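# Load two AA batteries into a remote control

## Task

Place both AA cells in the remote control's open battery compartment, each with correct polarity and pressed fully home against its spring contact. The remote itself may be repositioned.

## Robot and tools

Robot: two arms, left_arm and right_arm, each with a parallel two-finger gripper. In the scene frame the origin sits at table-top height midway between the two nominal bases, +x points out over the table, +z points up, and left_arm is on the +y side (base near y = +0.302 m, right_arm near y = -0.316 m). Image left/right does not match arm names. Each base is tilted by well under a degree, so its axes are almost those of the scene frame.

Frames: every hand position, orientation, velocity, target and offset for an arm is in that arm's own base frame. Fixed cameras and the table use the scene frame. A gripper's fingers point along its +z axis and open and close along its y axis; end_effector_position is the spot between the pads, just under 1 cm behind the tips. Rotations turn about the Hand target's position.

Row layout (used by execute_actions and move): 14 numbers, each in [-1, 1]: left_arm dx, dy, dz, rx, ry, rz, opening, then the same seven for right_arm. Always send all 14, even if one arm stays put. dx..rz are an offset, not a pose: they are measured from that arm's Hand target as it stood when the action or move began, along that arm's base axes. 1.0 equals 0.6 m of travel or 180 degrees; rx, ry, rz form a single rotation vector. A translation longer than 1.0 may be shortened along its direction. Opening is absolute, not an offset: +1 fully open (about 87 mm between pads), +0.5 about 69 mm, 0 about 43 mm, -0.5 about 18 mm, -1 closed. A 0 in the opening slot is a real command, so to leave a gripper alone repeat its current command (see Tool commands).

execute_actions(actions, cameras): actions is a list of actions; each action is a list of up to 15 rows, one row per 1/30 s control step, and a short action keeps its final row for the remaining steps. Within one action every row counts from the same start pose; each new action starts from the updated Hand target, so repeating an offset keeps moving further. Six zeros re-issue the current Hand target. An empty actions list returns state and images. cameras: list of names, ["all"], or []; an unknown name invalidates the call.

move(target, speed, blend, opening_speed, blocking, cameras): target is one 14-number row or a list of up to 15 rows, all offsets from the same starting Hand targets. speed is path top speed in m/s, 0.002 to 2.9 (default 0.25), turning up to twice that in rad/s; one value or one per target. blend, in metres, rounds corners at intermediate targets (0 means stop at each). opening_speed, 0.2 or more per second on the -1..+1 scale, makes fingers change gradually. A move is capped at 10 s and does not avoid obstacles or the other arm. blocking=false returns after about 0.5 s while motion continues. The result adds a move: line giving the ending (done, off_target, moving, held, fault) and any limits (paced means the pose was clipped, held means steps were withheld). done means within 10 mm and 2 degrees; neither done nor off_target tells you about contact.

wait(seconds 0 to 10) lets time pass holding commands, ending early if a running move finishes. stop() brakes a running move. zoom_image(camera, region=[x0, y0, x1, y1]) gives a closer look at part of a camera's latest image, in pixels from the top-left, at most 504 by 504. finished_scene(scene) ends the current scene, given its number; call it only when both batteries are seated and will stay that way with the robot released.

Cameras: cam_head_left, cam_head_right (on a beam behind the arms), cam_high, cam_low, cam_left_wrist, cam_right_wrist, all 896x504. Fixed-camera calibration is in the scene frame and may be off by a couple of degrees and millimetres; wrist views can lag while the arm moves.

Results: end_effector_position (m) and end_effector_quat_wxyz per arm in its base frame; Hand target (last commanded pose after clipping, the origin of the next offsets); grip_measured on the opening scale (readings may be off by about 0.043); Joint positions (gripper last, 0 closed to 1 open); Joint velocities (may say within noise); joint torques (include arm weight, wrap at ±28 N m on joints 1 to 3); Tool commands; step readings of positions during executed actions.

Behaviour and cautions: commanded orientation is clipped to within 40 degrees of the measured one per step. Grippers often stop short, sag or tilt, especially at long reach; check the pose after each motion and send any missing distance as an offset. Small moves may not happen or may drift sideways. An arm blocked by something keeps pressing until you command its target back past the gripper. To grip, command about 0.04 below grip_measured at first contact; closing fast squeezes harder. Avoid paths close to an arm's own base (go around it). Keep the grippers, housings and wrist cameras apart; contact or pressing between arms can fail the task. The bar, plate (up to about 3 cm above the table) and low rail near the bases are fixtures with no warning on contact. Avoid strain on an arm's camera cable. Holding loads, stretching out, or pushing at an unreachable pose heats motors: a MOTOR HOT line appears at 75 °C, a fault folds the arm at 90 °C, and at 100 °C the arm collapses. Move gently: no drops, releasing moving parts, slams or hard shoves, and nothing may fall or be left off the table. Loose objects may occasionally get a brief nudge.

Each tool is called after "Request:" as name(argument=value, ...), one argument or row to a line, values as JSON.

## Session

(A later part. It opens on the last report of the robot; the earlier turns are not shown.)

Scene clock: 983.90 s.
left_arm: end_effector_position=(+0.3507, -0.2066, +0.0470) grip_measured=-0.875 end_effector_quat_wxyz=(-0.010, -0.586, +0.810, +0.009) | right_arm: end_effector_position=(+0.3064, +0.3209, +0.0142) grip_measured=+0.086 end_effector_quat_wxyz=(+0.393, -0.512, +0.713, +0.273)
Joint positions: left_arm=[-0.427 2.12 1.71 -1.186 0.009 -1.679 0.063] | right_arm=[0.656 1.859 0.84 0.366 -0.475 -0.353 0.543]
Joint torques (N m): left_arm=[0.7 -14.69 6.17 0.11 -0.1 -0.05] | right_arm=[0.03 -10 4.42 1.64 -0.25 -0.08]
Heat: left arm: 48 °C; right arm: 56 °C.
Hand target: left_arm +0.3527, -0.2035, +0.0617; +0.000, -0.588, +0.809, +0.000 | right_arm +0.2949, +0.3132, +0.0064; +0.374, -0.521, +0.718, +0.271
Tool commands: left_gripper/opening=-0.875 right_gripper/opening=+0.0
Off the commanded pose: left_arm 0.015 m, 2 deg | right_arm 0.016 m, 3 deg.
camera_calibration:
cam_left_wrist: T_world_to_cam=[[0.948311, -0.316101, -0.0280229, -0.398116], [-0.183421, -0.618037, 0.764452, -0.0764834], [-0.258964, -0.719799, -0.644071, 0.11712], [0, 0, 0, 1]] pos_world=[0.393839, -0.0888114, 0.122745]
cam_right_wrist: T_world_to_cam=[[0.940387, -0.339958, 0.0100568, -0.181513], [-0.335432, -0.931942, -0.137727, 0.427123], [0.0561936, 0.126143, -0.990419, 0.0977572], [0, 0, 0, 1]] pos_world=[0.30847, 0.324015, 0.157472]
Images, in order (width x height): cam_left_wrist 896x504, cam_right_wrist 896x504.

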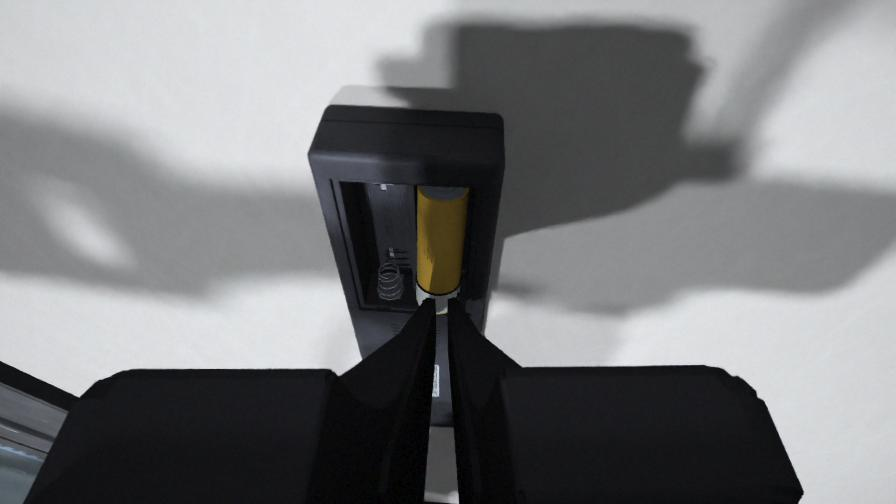

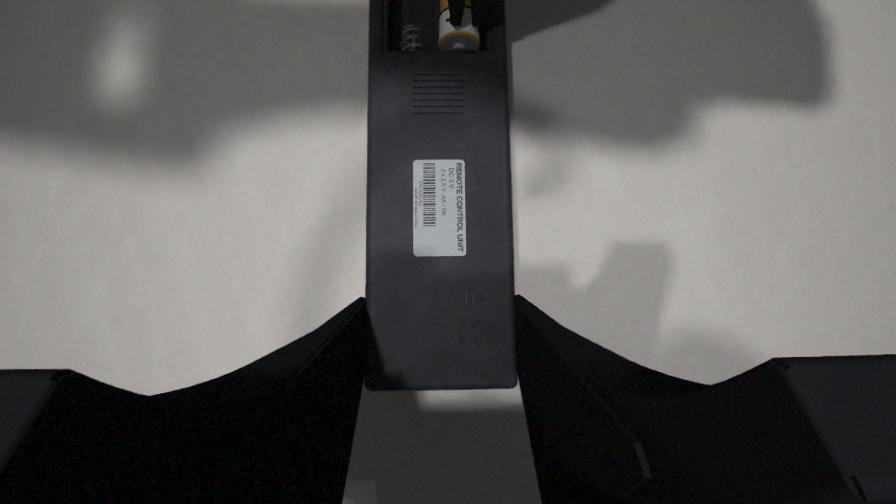

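Request:
move(
  target=[-0.0067, -0.0033, -0.05, 0, 0, 0, -0.875, 0, 0, 0, 0, 0, 0, 0.0],
  speed=0.05,
)

Request:
wait(
  seconds=0,
  cameras=["cam_right_wrist", "cam_left_wrist"],
)

Request:
zoom_image(
  camera="cam_right_wrist",
  region=[400, 0, 520, 90],
)

Request:
zoom_image(
  camera="cam_left_wrist",
  region=[300, 120, 520, 330],
)

Scene clock: 1007.50 s.
left_arm: end_effector_position=(+0.3479, -0.2071, +0.0429) grip_measured=-0.875 end_effector_quat_wxyz=(-0.008, -0.586, +0.810, -0.005) | right_arm: end_effector_position=(+0.3064, +0.3210, +0.0142) grip_measured=+0.086 end_effector_quat_wxyz=(+0.393, -0.512, +0.713, +0.273)
Joint positions: left_arm=[-0.427 2.089 1.645 -1.126 0.018 -1.679 0.063] | right_arm=[0.656 1.859 0.84 0.366 -0.475 -0.353 0.543]
Joint torques (N m): left_arm=[-0.24 -10.48 3.3 0.66 -0.17 -0.18] | right_arm=[0.03 -10 4.44 1.64 -0.24 -0.09]
Heat: left arm: 59 °C; right arm: 56 °C.
Hand target: left_arm +0.3486, -0.2054, +0.0316; +0.000, -0.588, +0.809, +0.000 | right_arm +0.2949, +0.3132, +0.0064; +0.374, -0.521, +0.718, +0.271
Off the commanded pose: left_arm 0.011 m, 1 deg | right_arm 0.016 m, 3 deg.
move: off_target (left_arm, right_arm)

Scene clock: 1007.50 s.
left_arm: end_effector_position=(+0.3479, -0.2071, +0.0429) grip_measured=-0.875 end_effector_quat_wxyz=(-0.008, -0.586, +0.810, -0.005) | right_arm: end_effector_position=(+0.3064, +0.3210, +0.0142) grip_measured=+0.086 end_effector_quat_wxyz=(+0.393, -0.512, +0.713, +0.273)
Joint positions: left_arm=[-0.427 2.089 1.645 -1.126 0.018 -1.679 0.063] | right_arm=[0.656 1.859 0.84 0.366 -0.475 -0.353 0.543]
Joint torques (N m): left_arm=[-0.24 -10.48 3.3 0.66 -0.17 -0.18] | right_arm=[0.03 -10 4.44 1.64 -0.24 -0.09]
Heat: left arm: 59 °C; right arm: 56 °C.
Hand target: left_arm +0.3486, -0.2054, +0.0316; +0.000, -0.588, +0.809, +0.000 | right_arm +0.2949, +0.3132, +0.0064; +0.374, -0.521, +0.718, +0.271
Tool commands: left_gripper/opening=-0.875 right_gripper/opening=+0.0
Off the commanded pose: left_arm 0.011 m, 1 deg | right_arm 0.016 m, 3 deg.
camera_calibration:
cam_left_wrist: T_world_to_cam=[[0.948661, -0.316271, -0.00393276, -0.396974], [-0.198066, -0.603706, 0.77221, -0.0664485], [-0.246602, -0.731787, -0.635355, 0.106361], [0, 0, 0, 1]] pos_world=[0.389661, -0.0878332, 0.117328]
cam_right_wrist: T_world_to_cam=[[0.940507, -0.339632, 0.00984503, -0.181622], [-0.33513, -0.932034, -0.13784, 0.427077], [0.0559908, 0.12634, -0.990406, 0.0977538], [0, 0, 0, 1]] pos_world=[0.308469, 0.324016, 0.157472]
Images, in order (width x height): cam_left_wrist 896x504, cam_right_wrist 896x504.

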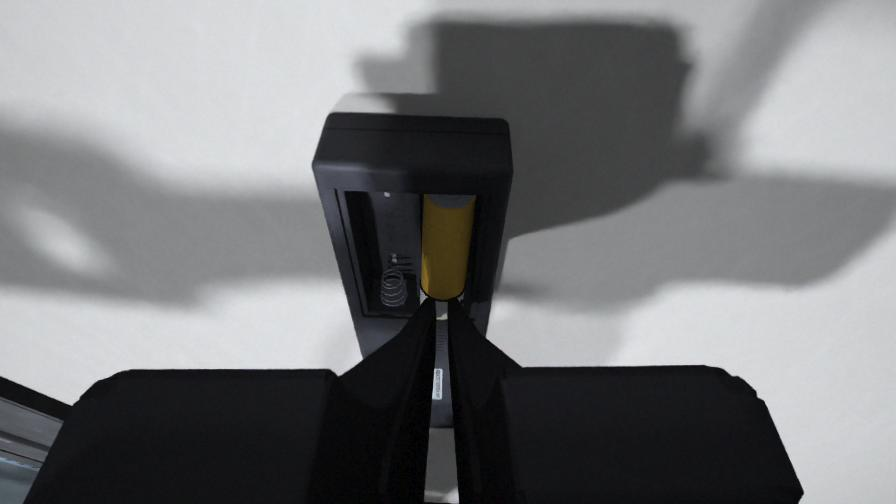

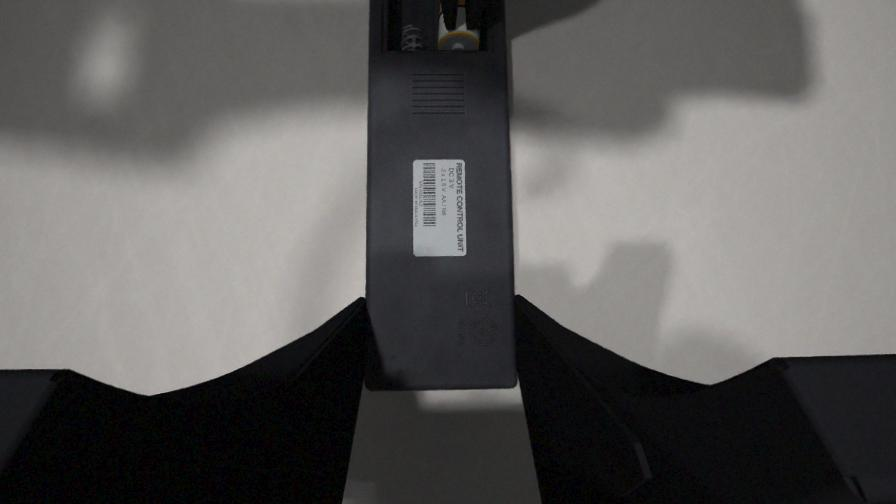

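Scaled by 4.200.

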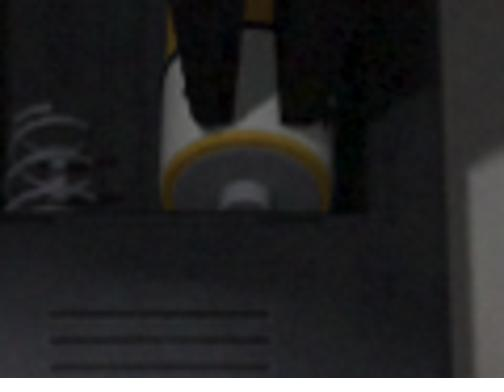

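Scaled by 2.291.

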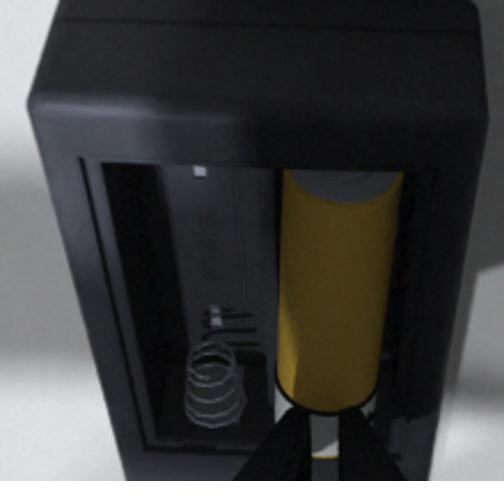

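Request:
move(
  target=[
    [0.0, 0.0, -0.02, 0, 0, 0, -0.875, 0, 0, 0, 0, 0, 0, 0.0],
    [0.0396, -0.013, -0.028, 0, 0, 0, -0.875, 0, 0, 0, 0, 0, 0, 0.0],
  ],
  speed=0.05,
  blend=[0.003, 0],
)

Request:
wait(
  seconds=0,
  cameras=["cam_right_wrist", "cam_left_wrist"],
)

Request:
zoom_image(
  camera="cam_right_wrist",
  region=[400, 0, 520, 90],
)

Request:
zoom_image(
  camera="cam_left_wrist",
  region=[300, 120, 520, 330],
)

Scene clock: 1014.20 s.
left_arm: end_effector_position=(+0.3502, -0.2084, +0.0425) grip_measured=-0.874 end_effector_quat_wxyz=(-0.019, -0.581, +0.814, +0.010) | right_arm: end_effector_position=(+0.3062, +0.3209, +0.0142) grip_measured=+0.086 end_effector_quat_wxyz=(+0.392, -0.510, +0.715, +0.275)
Joint positions: left_arm=[-0.425 2.139 1.719 -1.187 0.022 -1.664 0.063] | right_arm=[0.656 1.859 0.84 0.366 -0.475 -0.345 0.543]
Joint torques (N m): left_arm=[0.38 -5.78 5.38 1.14 -0.24 -0.27] | right_arm=[0.06 -9.99 4.4 1.65 -0.24 -0.15]
Heat: left arm: 56 °C; right arm: 56 °C.
Hand target: left_arm +0.3724, -0.2133, +0.0149; +0.000, -0.588, +0.809, +0.000 | right_arm +0.2950, +0.3132, +0.0064; +0.374, -0.521, +0.718, +0.271
Off the commanded pose: left_arm 0.036 m, 3 deg | right_arm 0.016 m, 3 deg.
move: off_target (left_arm, right_arm)

Scene clock: 1014.20 s.
left_arm: end_effector_position=(+0.3502, -0.2084, +0.0425) grip_measured=-0.874 end_effector_quat_wxyz=(-0.019, -0.581, +0.814, +0.010) | right_arm: end_effector_position=(+0.3062, +0.3209, +0.0142) grip_measured=+0.086 end_effector_quat_wxyz=(+0.392, -0.510, +0.715, +0.275)
Joint positions: left_arm=[-0.425 2.139 1.719 -1.187 0.022 -1.664 0.063] | right_arm=[0.656 1.859 0.84 0.366 -0.475 -0.345 0.543]
Joint torques (N m): left_arm=[0.38 -5.78 5.38 1.14 -0.24 -0.27] | right_arm=[0.06 -9.99 4.4 1.65 -0.24 -0.15]
Heat: left arm: 56 °C; right arm: 56 °C.
Hand target: left_arm +0.3724, -0.2133, +0.0149; +0.000, -0.588, +0.809, +0.000 | right_arm +0.2950, +0.3132, +0.0064; +0.374, -0.521, +0.718, +0.271
Tool commands: left_gripper/opening=-0.875 right_gripper/opening=+0.0
Off the commanded pose: left_arm 0.036 m, 3 deg | right_arm 0.016 m, 3 deg.
camera_calibration:
cam_left_wrist: T_world_to_cam=[[0.943478, -0.328951, -0.0405086, -0.398794], [-0.179258, -0.609261, 0.772443, -0.0741628], [-0.278776, -0.721521, -0.633791, 0.118986], [0, 0, 0, 1]] pos_world=[0.39613, -0.0905175, 0.116544]
cam_right_wrist: T_world_to_cam=[[0.939013, -0.343865, 0.00336913, -0.179528], [-0.34015, -0.930218, -0.137809, 0.427988], [0.0505219, 0.128259, -0.990453, 0.0988251], [0, 0, 0, 1]] pos_world=[0.309167, 0.323713, 0.157467]
Images, in order (width x height): cam_left_wrist 896x504, cam_right_wrist 896x504.

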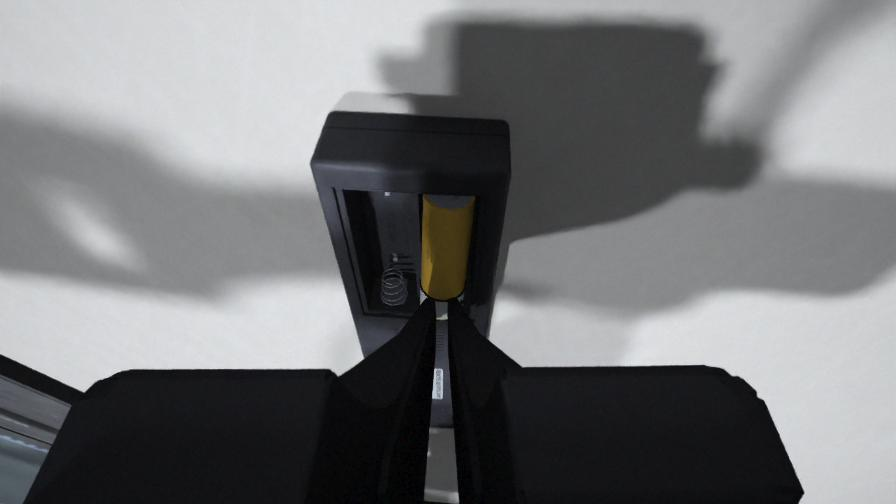

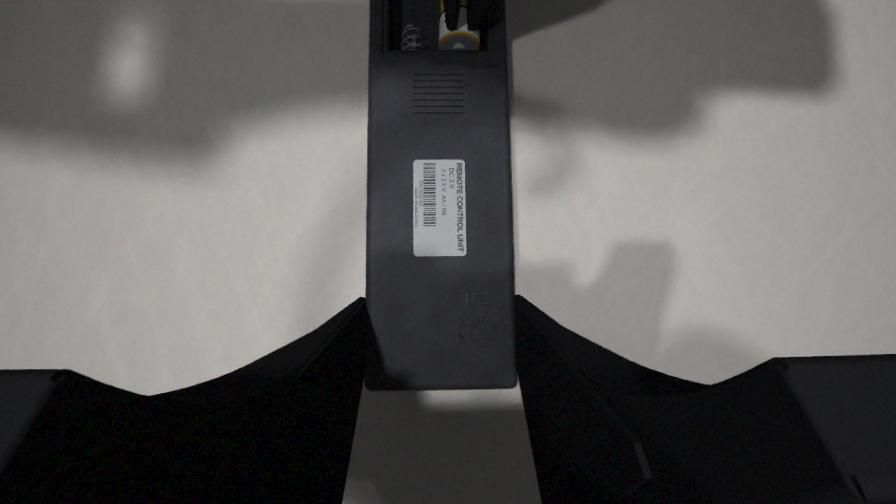

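Scaled by 4.200.

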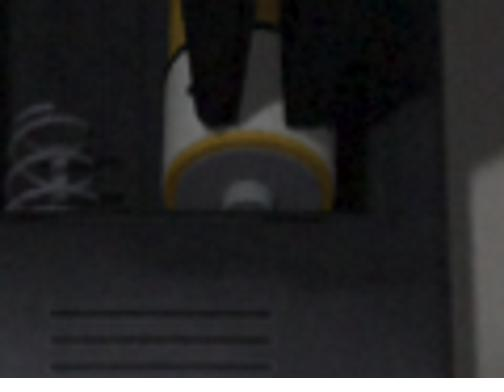

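Scaled by 2.291.

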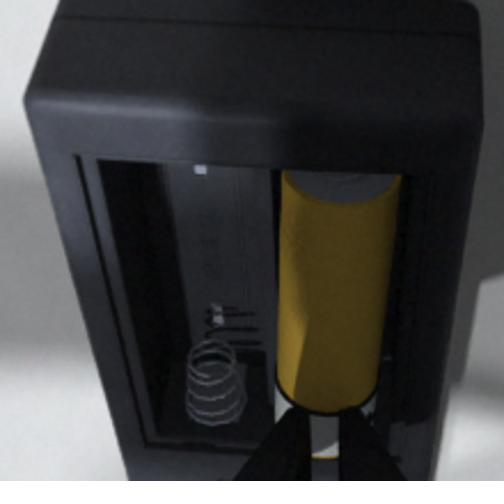

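Request:
move(
  target=[
    [-0.036, 0.008, 0.055, 0, 0, 0, -0.875, 0, 0, 0, 0, 0, 0, 0.0],
    [-0.036, 0.008, 0.082, 0, 0, 0, -0.95, 0, 0, 0, 0, 0, 0, 0.0],
    [-0.042, -0.0100, 0.078, 0, 0, 0, -0.95, 0, 0, 0, 0, 0, 0, 0.0],
  ],
  speed=0.06,
)

Request:
wait(
  seconds=0,
  cameras=["cam_right_wrist", "cam_left_wrist"],
)

Request:
zoom_image(
  camera="cam_right_wrist",
  region=[400, 0, 520, 90],
)

Request:
zoom_image(
  camera="cam_left_wrist",
  region=[300, 120, 520, 330],
)

Scene clock: 1048.33 s.
left_arm: end_effector_position=(+0.3431, -0.2165, +0.0467) grip_measured=-0.949 end_effector_quat_wxyz=(-0.012, -0.587, +0.810, +0.013) | right_arm: end_effector_position=(+0.3064, +0.3209, +0.0143) grip_measured=+0.086 end_effector_quat_wxyz=(+0.393, -0.512, +0.713, +0.274)
Joint positions: left_arm=[-0.457 2.119 1.708 -1.194 0.009 -1.711 0.025] | right_arm=[0.656 1.859 0.84 0.366 -0.475 -0.351 0.543]
Joint torques (N m): left_arm=[-0.4 -13.96 7.08 0.11 -0.11 -0.15] | right_arm=[0.06 -9.99 4.42 1.64 -0.24 -0.1]
Heat: left arm: 50 °C; right arm: 56 °C.
Hand target: left_arm +0.3471, -0.2193, +0.0616; +0.000, -0.588, +0.809, +0.000 | right_arm +0.2950, +0.3132, +0.0064; +0.374, -0.521, +0.718, +0.271
Off the commanded pose: left_arm 0.016 m, 2 deg | right_arm 0.016 m, 3 deg.
move: off_target (left_arm, right_arm); target 2's new opening was sent with left_arm's hand 0.018 m and 2 deg from that target

Scene clock: 1048.33 s.
left_arm: end_effector_position=(+0.3431, -0.2165, +0.0467) grip_measured=-0.949 end_effector_quat_wxyz=(-0.012, -0.587, +0.810, +0.013) | right_arm: end_effector_position=(+0.3064, +0.3209, +0.0143) grip_measured=+0.086 end_effector_quat_wxyz=(+0.393, -0.512, +0.713, +0.274)
Joint positions: left_arm=[-0.457 2.119 1.708 -1.194 0.009 -1.711 0.025] | right_arm=[0.656 1.859 0.84 0.366 -0.475 -0.351 0.543]
Joint torques (N m): left_arm=[-0.4 -13.96 7.08 0.11 -0.11 -0.15] | right_arm=[0.06 -9.99 4.42 1.64 -0.24 -0.1]
Heat: left arm: 50 °C; right arm: 56 °C.
Hand target: left_arm +0.3471, -0.2193, +0.0616; +0.000, -0.588, +0.809, +0.000 | right_arm +0.2950, +0.3132, +0.0064; +0.374, -0.521, +0.718, +0.271
Tool commands: left_gripper/opening=-0.95 right_gripper/opening=+0.0
Off the commanded pose: left_arm 0.016 m, 2 deg | right_arm 0.016 m, 3 deg.
camera_calibration:
cam_left_wrist: T_world_to_cam=[[0.948373, -0.314877, -0.037972, -0.393375], [-0.176059, -0.622254, 0.762761, -0.0870555], [-0.263804, -0.716696, -0.645565, 0.110269], [0, 0, 0, 1]] pos_world=[0.386828, -0.0990056, 0.122651]
cam_right_wrist: T_world_to_cam=[[0.940222, -0.340462, 0.0082875, -0.181241], [-0.336141, -0.93165, -0.137978, 0.42726], [0.0546974, 0.126945, -0.990401, 0.0979569], [0, 0, 0, 1]] pos_world=[0.308669, 0.323916, 0.157471]
Images, in order (width x height): cam_left_wrist 896x504, cam_right_wrist 896x504.

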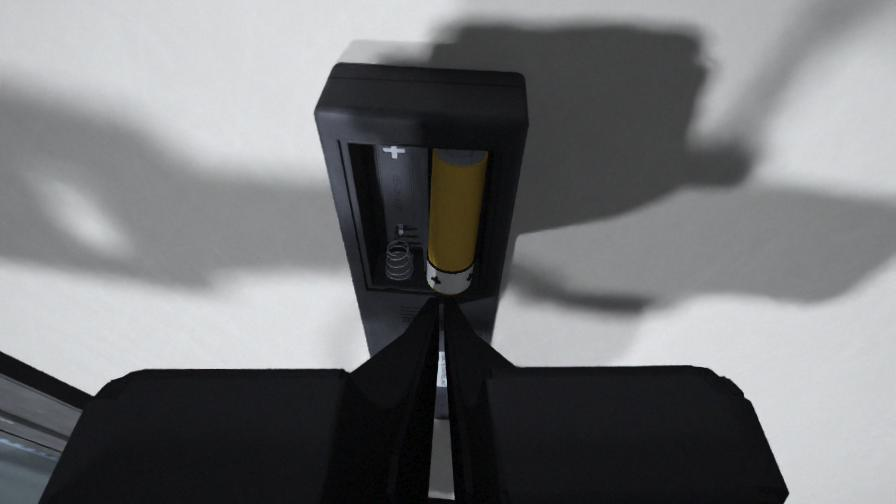

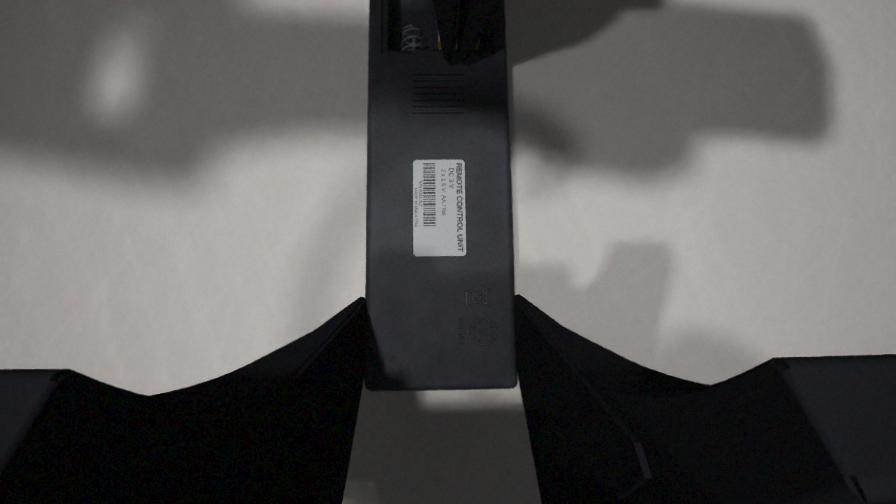

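Scaled by 4.200.

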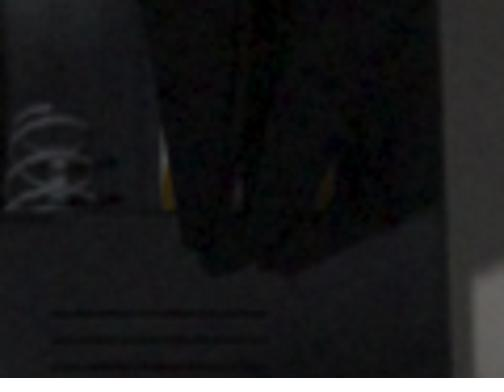

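Scaled by 2.291.

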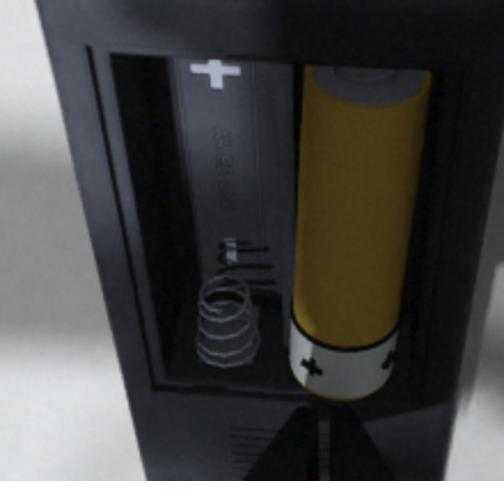

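Request:
move(
  target=[0.0, 0.0, -0.046, 0, 0, 0, -0.95, 0, 0, 0, 0, 0, 0, 0.0],
  speed=0.05,
)

Request:
wait(
  seconds=0,
  cameras=["cam_right_wrist", "cam_left_wrist"],
)

Request:
zoom_image(
  camera="cam_right_wrist",
  region=[400, 0, 520, 90],
)

Request:
zoom_image(
  camera="cam_left_wrist",
  region=[300, 120, 520, 330],
)

Scene clock: 1057.13 s.
left_arm: end_effector_position=(+0.3452, -0.2201, +0.0417) grip_measured=-0.950 end_effector_quat_wxyz=(-0.010, -0.586, +0.810, +0.000) | right_arm: end_effector_position=(+0.3063, +0.3209, +0.0143) grip_measured=+0.086 end_effector_quat_wxyz=(+0.393, -0.512, +0.713, +0.274)
Joint positions: left_arm=[-0.459 2.113 1.677 -1.144 0.017 -1.711 0.025] | right_arm=[0.656 1.859 0.84 0.366 -0.476 -0.351 0.543]
Joint torques (N m): left_arm=[0.01 -11.43 3.51 0.63 -0.22 -0.14] | right_arm=[0.05 -10 4.41 1.64 -0.23 -0.1]
Heat: left arm: 54 °C; right arm: 56 °C.
Hand target: left_arm +0.3472, -0.2192, +0.0341; +0.000, -0.588, +0.809, +0.000 | right_arm +0.2950, +0.3132, +0.0064; +0.374, -0.521, +0.718, +0.271
Off the commanded pose: left_arm 0.008 m, 1 deg | right_arm 0.016 m, 3 deg.
move: off_target (right_arm)

Scene clock: 1057.13 s.
left_arm: end_effector_position=(+0.3452, -0.2201, +0.0417) grip_measured=-0.950 end_effector_quat_wxyz=(-0.010, -0.586, +0.810, +0.000) | right_arm: end_effector_position=(+0.3063, +0.3209, +0.0143) grip_measured=+0.086 end_effector_quat_wxyz=(+0.393, -0.512, +0.713, +0.274)
Joint positions: left_arm=[-0.459 2.113 1.677 -1.144 0.017 -1.711 0.025] | right_arm=[0.656 1.859 0.84 0.366 -0.476 -0.351 0.543]
Joint torques (N m): left_arm=[0.01 -11.43 3.51 0.63 -0.22 -0.14] | right_arm=[0.05 -10 4.41 1.64 -0.23 -0.1]
Heat: left arm: 54 °C; right arm: 56 °C.
Hand target: left_arm +0.3472, -0.2192, +0.0341; +0.000, -0.588, +0.809, +0.000 | right_arm +0.2950, +0.3132, +0.0064; +0.374, -0.521, +0.718, +0.271
Tool commands: left_gripper/opening=-0.95 right_gripper/opening=+0.0
Off the commanded pose: left_arm 0.008 m, 1 deg | right_arm 0.016 m, 3 deg.
camera_calibration:
cam_left_wrist: T_world_to_cam=[[0.948441, -0.316614, -0.0146785, -0.398007], [-0.190895, -0.607583, 0.770975, -0.0771167], [-0.25302, -0.728422, -0.636696, 0.0983528], [0, 0, 0, 1]] pos_world=[0.38765, -0.101227, 0.116234]
cam_right_wrist: T_world_to_cam=[[0.940305, -0.340235, 0.00815637, -0.18132], [-0.335925, -0.931706, -0.138126, 0.427249], [0.0545948, 0.127141, -0.990381, 0.098021], [0, 0, 0, 1]] pos_world=[0.308668, 0.323916, 0.157571]
Images, in order (width x height): cam_left_wrist 896x504, cam_right_wrist 896x504.

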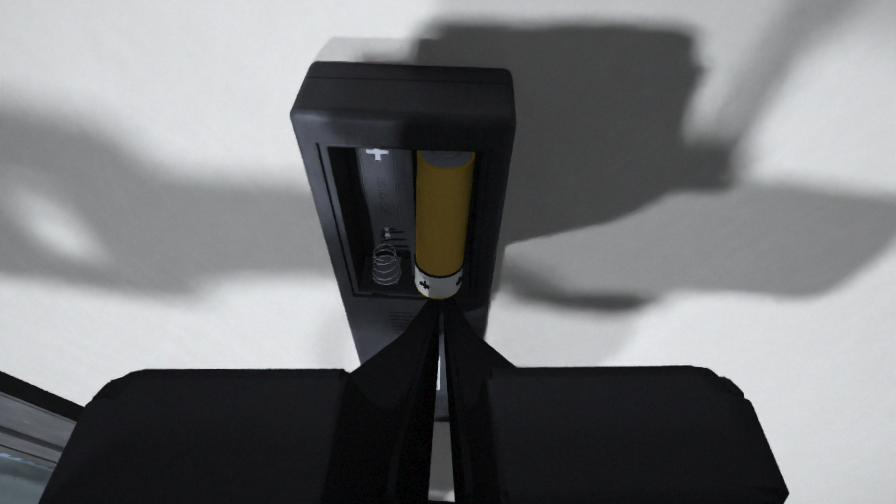

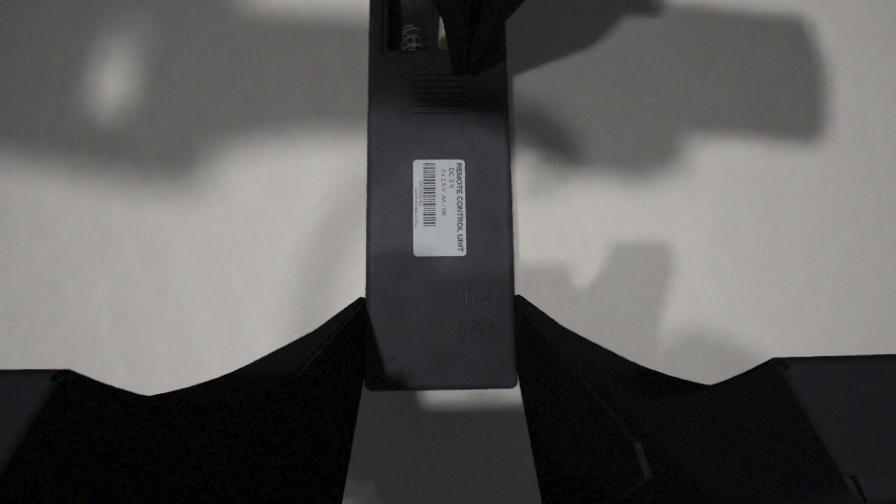

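Scaled by 4.200.

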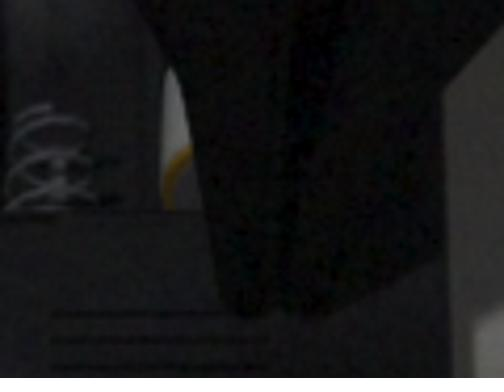

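Scaled by 2.291.

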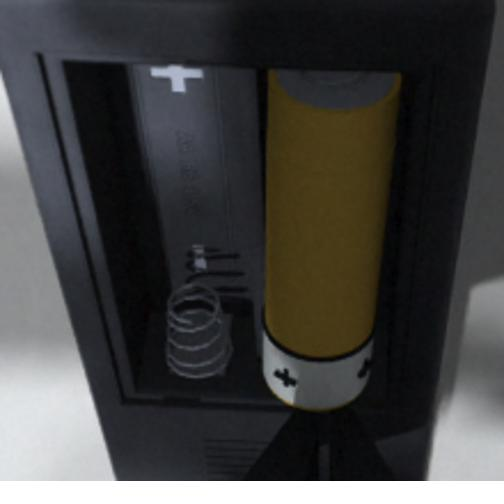

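Request:
move(
  target=[
    [-0.006, 0.002, -0.009, 0, 0, 0, -0.95, 0, 0, 0, 0, 0, 0, 0.0],
  ],
  speed=0.04,
)

Request:
move(
  target=[
    [0.0078, 0.0238, 0, 0, 0, 0, -0.95, 0, 0, 0, 0, 0, 0, 0.0],
  ],
  speed=0.04,
)

Request:
wait(
  seconds=0,
  cameras=["cam_right_wrist", "cam_left_wrist"],
)

Request:
zoom_image(
  camera="cam_right_wrist",
  region=[400, 0, 520, 90],
)

Request:
zoom_image(
  camera="cam_left_wrist",
  region=[300, 120, 520, 330],
)

Scene clock: 1062.53 s.
left_arm: end_effector_position=(+0.3443, -0.2210, +0.0412) grip_measured=-0.950 end_effector_quat_wxyz=(-0.009, -0.586, +0.810, -0.010) | right_arm: end_effector_position=(+0.3063, +0.3209, +0.0143) grip_measured=+0.086 end_effector_quat_wxyz=(+0.393, -0.512, +0.713, +0.274)
Joint positions: left_arm=[-0.459 2.094 1.644 -1.112 0.025 -1.711 0.025] | right_arm=[0.656 1.859 0.84 0.366 -0.476 -0.351 0.543]
Joint torques (N m): left_arm=[-0.2 -10.17 3.55 0.69 -0.22 -0.18] | right_arm=[0.09 -10 4.41 1.64 -0.23 -0.1]
Heat: left arm: 54 °C; right arm: 56 °C.
Hand target: left_arm +0.3436, -0.2180, +0.0287; +0.000, -0.588, +0.809, +0.000 | right_arm +0.2950, +0.3132, +0.0064; +0.374, -0.521, +0.718, +0.271
Off the commanded pose: left_arm 0.013 m, 2 deg | right_arm 0.016 m, 3 deg.
move: off_target (left_arm, right_arm)

Scene clock: 1063.47 s.
left_arm: end_effector_position=(+0.3451, -0.2193, +0.0411) grip_measured=-0.950 end_effector_quat_wxyz=(-0.019, -0.583, +0.812, -0.019) | right_arm: end_effector_position=(+0.3063, +0.3209, +0.0143) grip_measured=+0.086 end_effector_quat_wxyz=(+0.393, -0.512, +0.713, +0.274)
Joint positions: left_arm=[-0.443 2.09 1.632 -1.098 0.051 -1.688 0.025] | right_arm=[0.656 1.859 0.84 0.366 -0.476 -0.351 0.543]
Joint torques (N m): left_arm=[1.47 -10.62 3.45 0.58 -0.48 -0.01] | right_arm=[0.08 -10.02 4.42 1.64 -0.23 -0.1]
Heat: left arm: 53 °C; right arm: 56 °C.
Hand target: left_arm +0.3483, -0.2036, +0.0286; +0.000, -0.588, +0.809, +0.000 | right_arm +0.2950, +0.3132, +0.0064; +0.374, -0.521, +0.718, +0.271
Off the commanded pose: left_arm 0.020 m, 3 deg | right_arm 0.016 m, 3 deg.
move: off_target (left_arm, right_arm)

Scene clock: 1063.47 s.
left_arm: end_effector_position=(+0.3451, -0.2193, +0.0411) grip_measured=-0.950 end_effector_quat_wxyz=(-0.019, -0.583, +0.812, -0.019) | right_arm: end_effector_position=(+0.3063, +0.3209, +0.0143) grip_measured=+0.086 end_effector_quat_wxyz=(+0.393, -0.512, +0.713, +0.274)
Joint positions: left_arm=[-0.443 2.09 1.632 -1.098 0.051 -1.688 0.025] | right_arm=[0.656 1.859 0.84 0.366 -0.476 -0.351 0.543]
Joint torques (N m): left_arm=[1.47 -10.62 3.45 0.58 -0.48 -0.01] | right_arm=[0.08 -10.02 4.42 1.64 -0.23 -0.1]
Heat: left arm: 53 °C; right arm: 56 °C.
Hand target: left_arm +0.3483, -0.2036, +0.0286; +0.000, -0.588, +0.809, +0.000 | right_arm +0.2950, +0.3132, +0.0064; +0.374, -0.521, +0.718, +0.271
Tool commands: left_gripper/opening=-0.95 right_gripper/opening=+0.0
Off the commanded pose: left_arm 0.020 m, 3 deg | right_arm 0.016 m, 3 deg.
camera_calibration:
cam_left_wrist: T_world_to_cam=[[0.946138, -0.323705, 0.00613838, -0.399305], [-0.201419, -0.573662, 0.793941, -0.0660972], [-0.253481, -0.752414, -0.607964, 0.0922365], [0, 0, 0, 1]] pos_world=[0.387865, -0.0977743, 0.111005]
cam_right_wrist: T_world_to_cam=[[0.940305, -0.340235, 0.00815637, -0.18132], [-0.335925, -0.931706, -0.138126, 0.427249], [0.0545948, 0.127141, -0.990381, 0.098021], [0, 0, 0, 1]] pos_world=[0.308668, 0.323916, 0.157571]
Images, in order (width x height): cam_left_wrist 896x504, cam_right_wrist 896x504.

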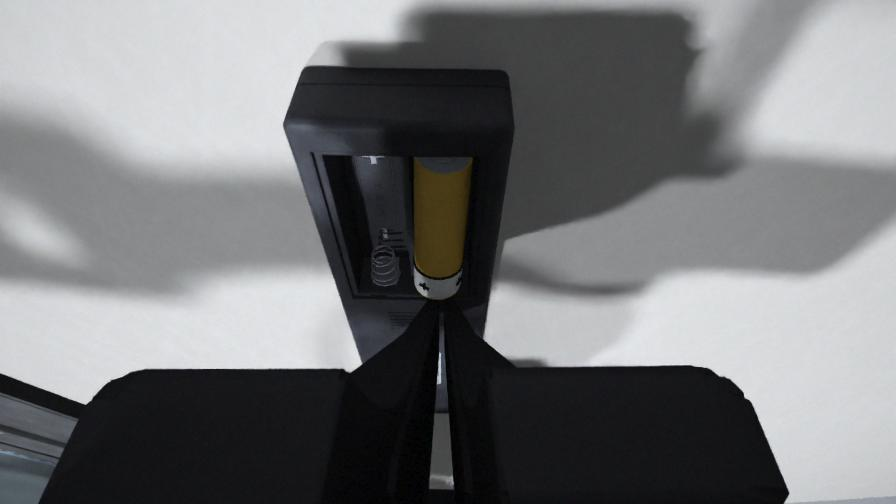

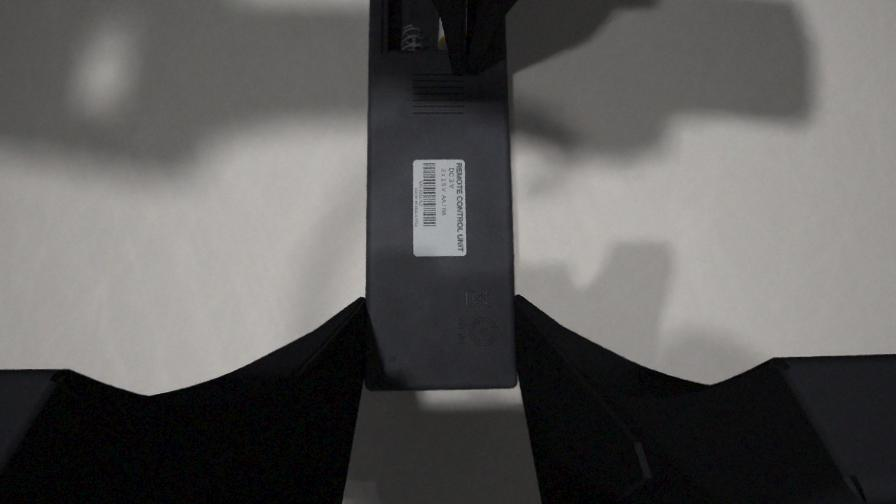

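Scaled by 4.200.

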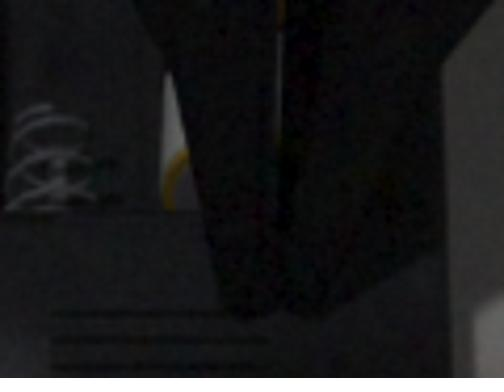

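Scaled by 2.291.

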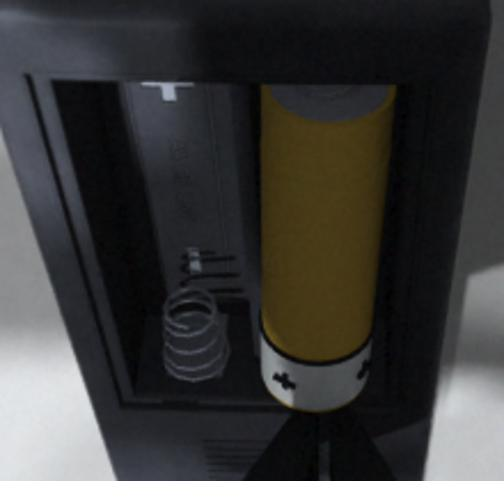

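Request:
move(
  target=[
    [0.0050, 0.0158, 0.012, 0, 0, 0, -0.95, 0, 0, 0, 0, 0, 0, 0.0],
  ],
  speed=0.04,
)

Request:
wait(
  seconds=0,
  cameras=["cam_right_wrist", "cam_left_wrist"],
)

Request:
zoom_image(
  camera="cam_right_wrist",
  region=[400, 0, 520, 90],
)

Request:
zoom_image(
  camera="cam_left_wrist",
  region=[300, 120, 520, 330],
)

Scene clock: 1076.97 s.
left_arm: end_effector_position=(+0.3451, -0.2184, +0.0421) grip_measured=-0.950 end_effector_quat_wxyz=(-0.027, -0.577, +0.816, -0.024) | right_arm: end_effector_position=(+0.3064, +0.3210, +0.0144) grip_measured=+0.086 end_effector_quat_wxyz=(+0.393, -0.512, +0.713, +0.274)
Joint positions: left_arm=[-0.432 2.09 1.632 -1.098 0.071 -1.665 0.025] | right_arm=[0.656 1.859 0.84 0.366 -0.476 -0.352 0.543]
Joint torques (N m): left_arm=[2.76 -11.82 4.18 0.36 -0.74 -0.11] | right_arm=[0.03 -9.99 4.41 1.64 -0.22 -0.09]
Heat: left arm: 53 °C; right arm: 56 °C.
Hand target: left_arm +0.3513, -0.1943, +0.0359; +0.000, -0.588, +0.809, +0.000 | right_arm +0.2950, +0.3132, +0.0064; +0.374, -0.521, +0.718, +0.271
Off the commanded pose: left_arm 0.026 m, 4 deg | right_arm 0.016 m, 3 deg.
move: off_target (left_arm, right_arm)

Scene clock: 1076.97 s.
left_arm: end_effector_position=(+0.3451, -0.2184, +0.0421) grip_measured=-0.950 end_effector_quat_wxyz=(-0.027, -0.577, +0.816, -0.024) | right_arm: end_effector_position=(+0.3064, +0.3210, +0.0144) grip_measured=+0.086 end_effector_quat_wxyz=(+0.393, -0.512, +0.713, +0.274)
Joint positions: left_arm=[-0.432 2.09 1.632 -1.098 0.071 -1.665 0.025] | right_arm=[0.656 1.859 0.84 0.366 -0.476 -0.352 0.543]
Joint torques (N m): left_arm=[2.76 -11.82 4.18 0.36 -0.74 -0.11] | right_arm=[0.03 -9.99 4.41 1.64 -0.22 -0.09]
Heat: left arm: 53 °C; right arm: 56 °C.
Hand target: left_arm +0.3513, -0.1943, +0.0359; +0.000, -0.588, +0.809, +0.000 | right_arm +0.2950, +0.3132, +0.0064; +0.374, -0.521, +0.718, +0.271
Tool commands: left_gripper/opening=-0.95 right_gripper/opening=+0.0
Off the commanded pose: left_arm 0.026 m, 4 deg | right_arm 0.016 m, 3 deg.
camera_calibration:
cam_left_wrist: T_world_to_cam=[[0.942068, -0.335368, 0.00600796, -0.400197], [-0.203318, -0.556703, 0.805446, -0.0625575], [-0.266777, -0.760007, -0.592638, 0.0958497], [0, 0, 0, 1]] pos_world=[0.389865, -0.0961931, 0.109595]
cam_right_wrist: T_world_to_cam=[[0.940452, -0.339803, 0.00919422, -0.181576], [-0.335334, -0.931836, -0.138681, 0.427178], [0.0556918, 0.12734, -0.990294, 0.0977104], [0, 0, 0, 1]] pos_world=[0.308569, 0.323917, 0.157673]
Images, in order (width x height): cam_left_wrist 896x504, cam_right_wrist 896x504.

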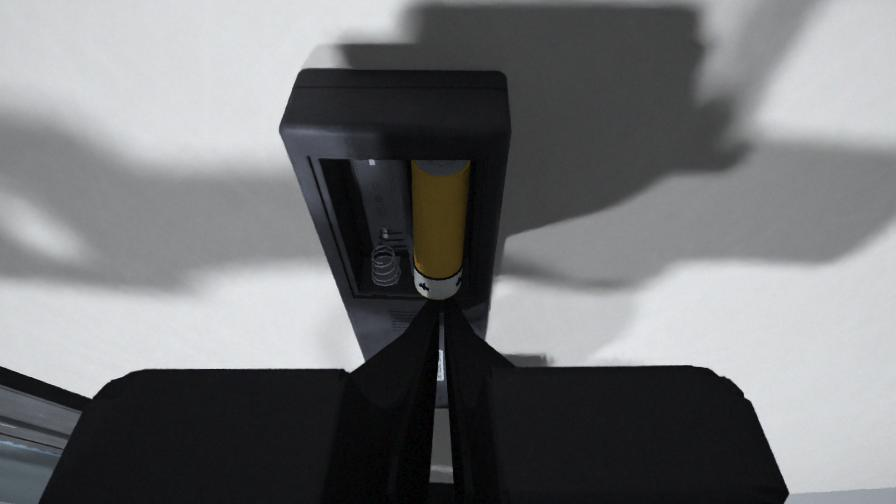

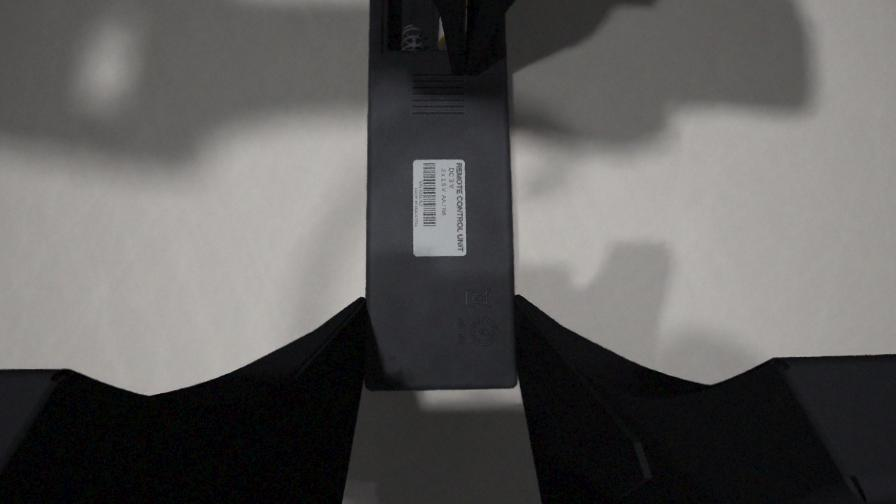

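Scaled by 4.200.

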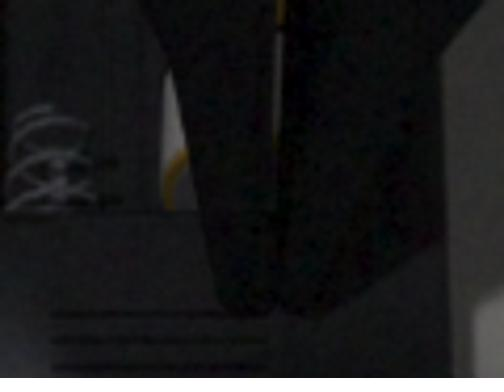

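Scaled by 2.291.

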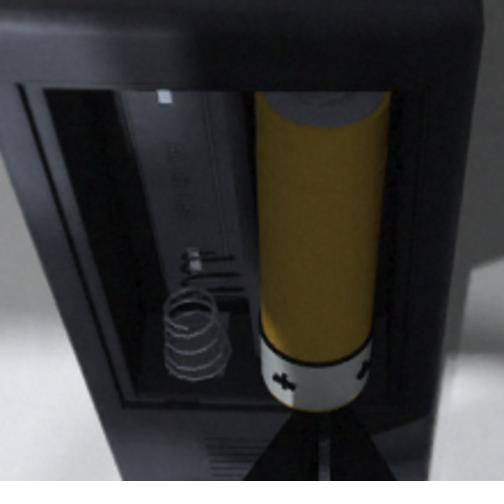

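Request:
move(
  target=[
    [0.0078, 0.0238, 0.004, 0, 0, 0, -0.95, 0, 0, 0, 0, 0, 0, 0.0],
  ],
  speed=0.04,
)

Request:
wait(
  seconds=0,
  cameras=["cam_right_wrist", "cam_left_wrist"],
)

Request:
zoom_image(
  camera="cam_right_wrist",
  region=[400, 0, 520, 90],
)

Request:
zoom_image(
  camera="cam_left_wrist",
  region=[300, 120, 520, 330],
)

Scene clock: 1080.87 s.
left_arm: end_effector_position=(+0.3588, -0.1909, +0.0415) grip_measured=-0.950 end_effector_quat_wxyz=(-0.013, -0.589, +0.808, -0.018) | right_arm: end_effector_position=(+0.3066, +0.3210, +0.0145) grip_measured=+0.086 end_effector_quat_wxyz=(+0.394, -0.512, +0.712, +0.274)
Joint positions: left_arm=[-0.369 2.088 1.632 -1.098 0.041 -1.629 0.025] | right_arm=[0.656 1.859 0.84 0.367 -0.475 -0.353 0.543]
Joint torques (N m): left_arm=[0.49 -12.03 3.86 0.33 -0.44 -0.04] | right_arm=[0.06 -9.99 4.42 1.62 -0.23 -0.08]
Heat: left arm: 53 °C; right arm: 57 °C.
Hand target: left_arm +0.3559, -0.1800, +0.0382; +0.000, -0.588, +0.809, +0.000 | right_arm +0.2950, +0.3132, +0.0064; +0.374, -0.521, +0.718, +0.271
Off the commanded pose: left_arm 0.012 m, 3 deg | right_arm 0.016 m, 3 deg.
move: off_target (left_arm, right_arm)

Scene clock: 1080.87 s.
left_arm: end_effector_position=(+0.3588, -0.1909, +0.0415) grip_measured=-0.950 end_effector_quat_wxyz=(-0.013, -0.589, +0.808, -0.018) | right_arm: end_effector_position=(+0.3066, +0.3210, +0.0145) grip_measured=+0.086 end_effector_quat_wxyz=(+0.394, -0.512, +0.712, +0.274)
Joint positions: left_arm=[-0.369 2.088 1.632 -1.098 0.041 -1.629 0.025] | right_arm=[0.656 1.859 0.84 0.367 -0.475 -0.353 0.543]
Joint torques (N m): left_arm=[0.49 -12.03 3.86 0.33 -0.44 -0.04] | right_arm=[0.06 -9.99 4.42 1.62 -0.23 -0.08]
Heat: left arm: 53 °C; right arm: 57 °C.
Hand target: left_arm +0.3559, -0.1800, +0.0382; +0.000, -0.588, +0.809, +0.000 | right_arm +0.2950, +0.3132, +0.0064; +0.374, -0.521, +0.718, +0.271
Tool commands: left_gripper/opening=-0.95 right_gripper/opening=+0.0
Off the commanded pose: left_arm 0.012 m, 3 deg | right_arm 0.016 m, 3 deg.
camera_calibration:
cam_left_wrist: T_world_to_cam=[[0.951076, -0.30872, 0.0120952, -0.402195], [-0.199396, -0.583434, 0.787303, -0.0496753], [-0.236, -0.751196, -0.616448, 0.111662], [0, 0, 0, 1]] pos_world=[0.398965, -0.0692681, 0.112808]
cam_right_wrist: T_world_to_cam=[[0.940479, -0.339691, 0.0104104, -0.181815], [-0.335038, -0.931863, -0.139214, 0.427194], [0.0569909, 0.12744, -0.990208, 0.0973641], [0, 0, 0, 1]] pos_world=[0.308571, 0.323917, 0.157775]
Images, in order (width x height): cam_left_wrist 896x504, cam_right_wrist 896x504.

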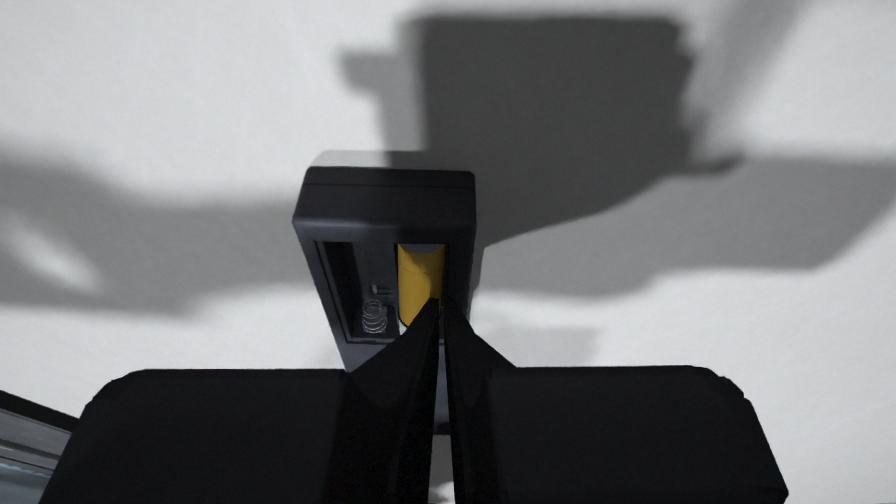

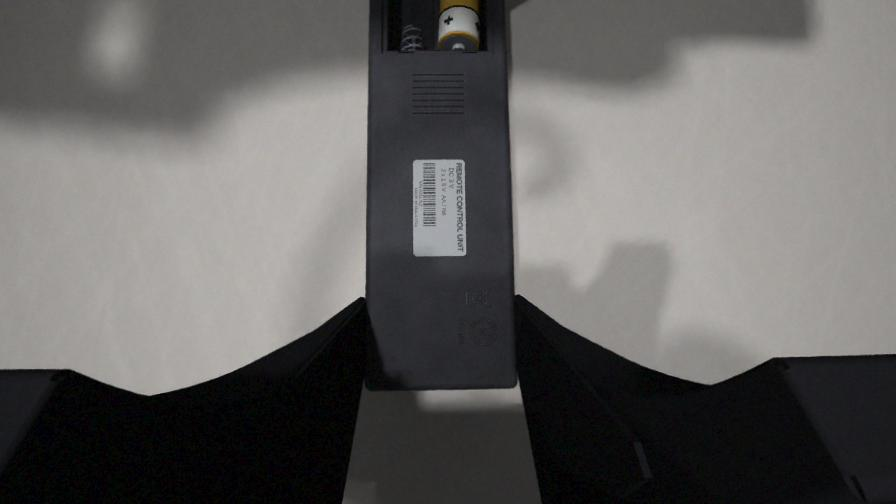

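Scaled by 4.200.

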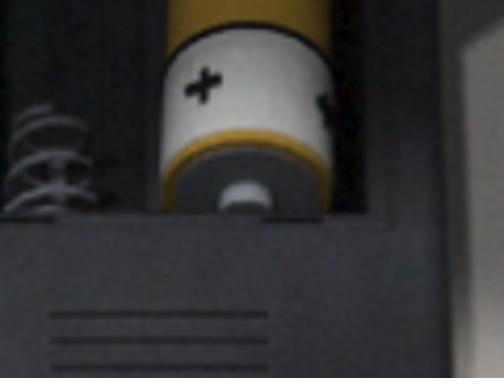

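Scaled by 2.291.

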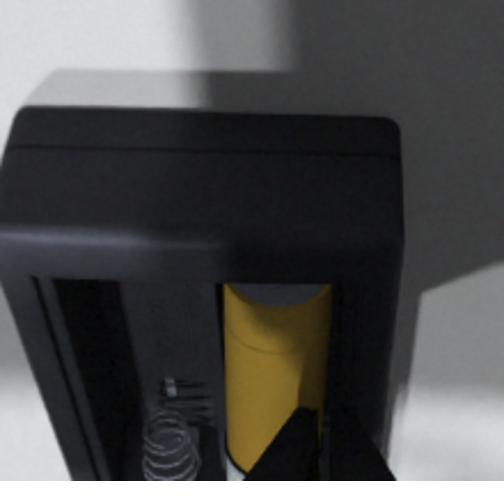

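Request:
zoom_image(
  camera="cam_right_wrist",
  region=[380, 0, 500, 68],
)

Request:
zoom_image(
  camera="cam_right_wrist",
  region=[430, 20, 494, 62],
)

Scaled by 4.200.

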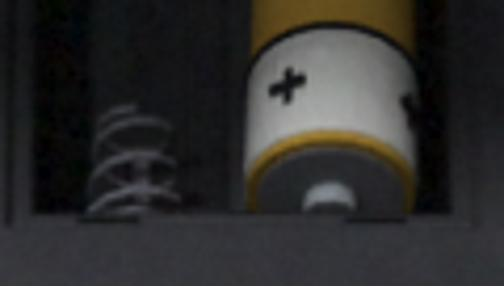

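Scaled by 7.875.

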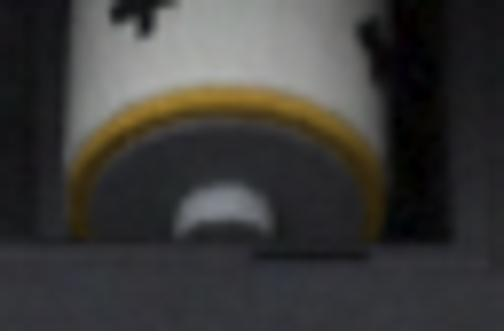

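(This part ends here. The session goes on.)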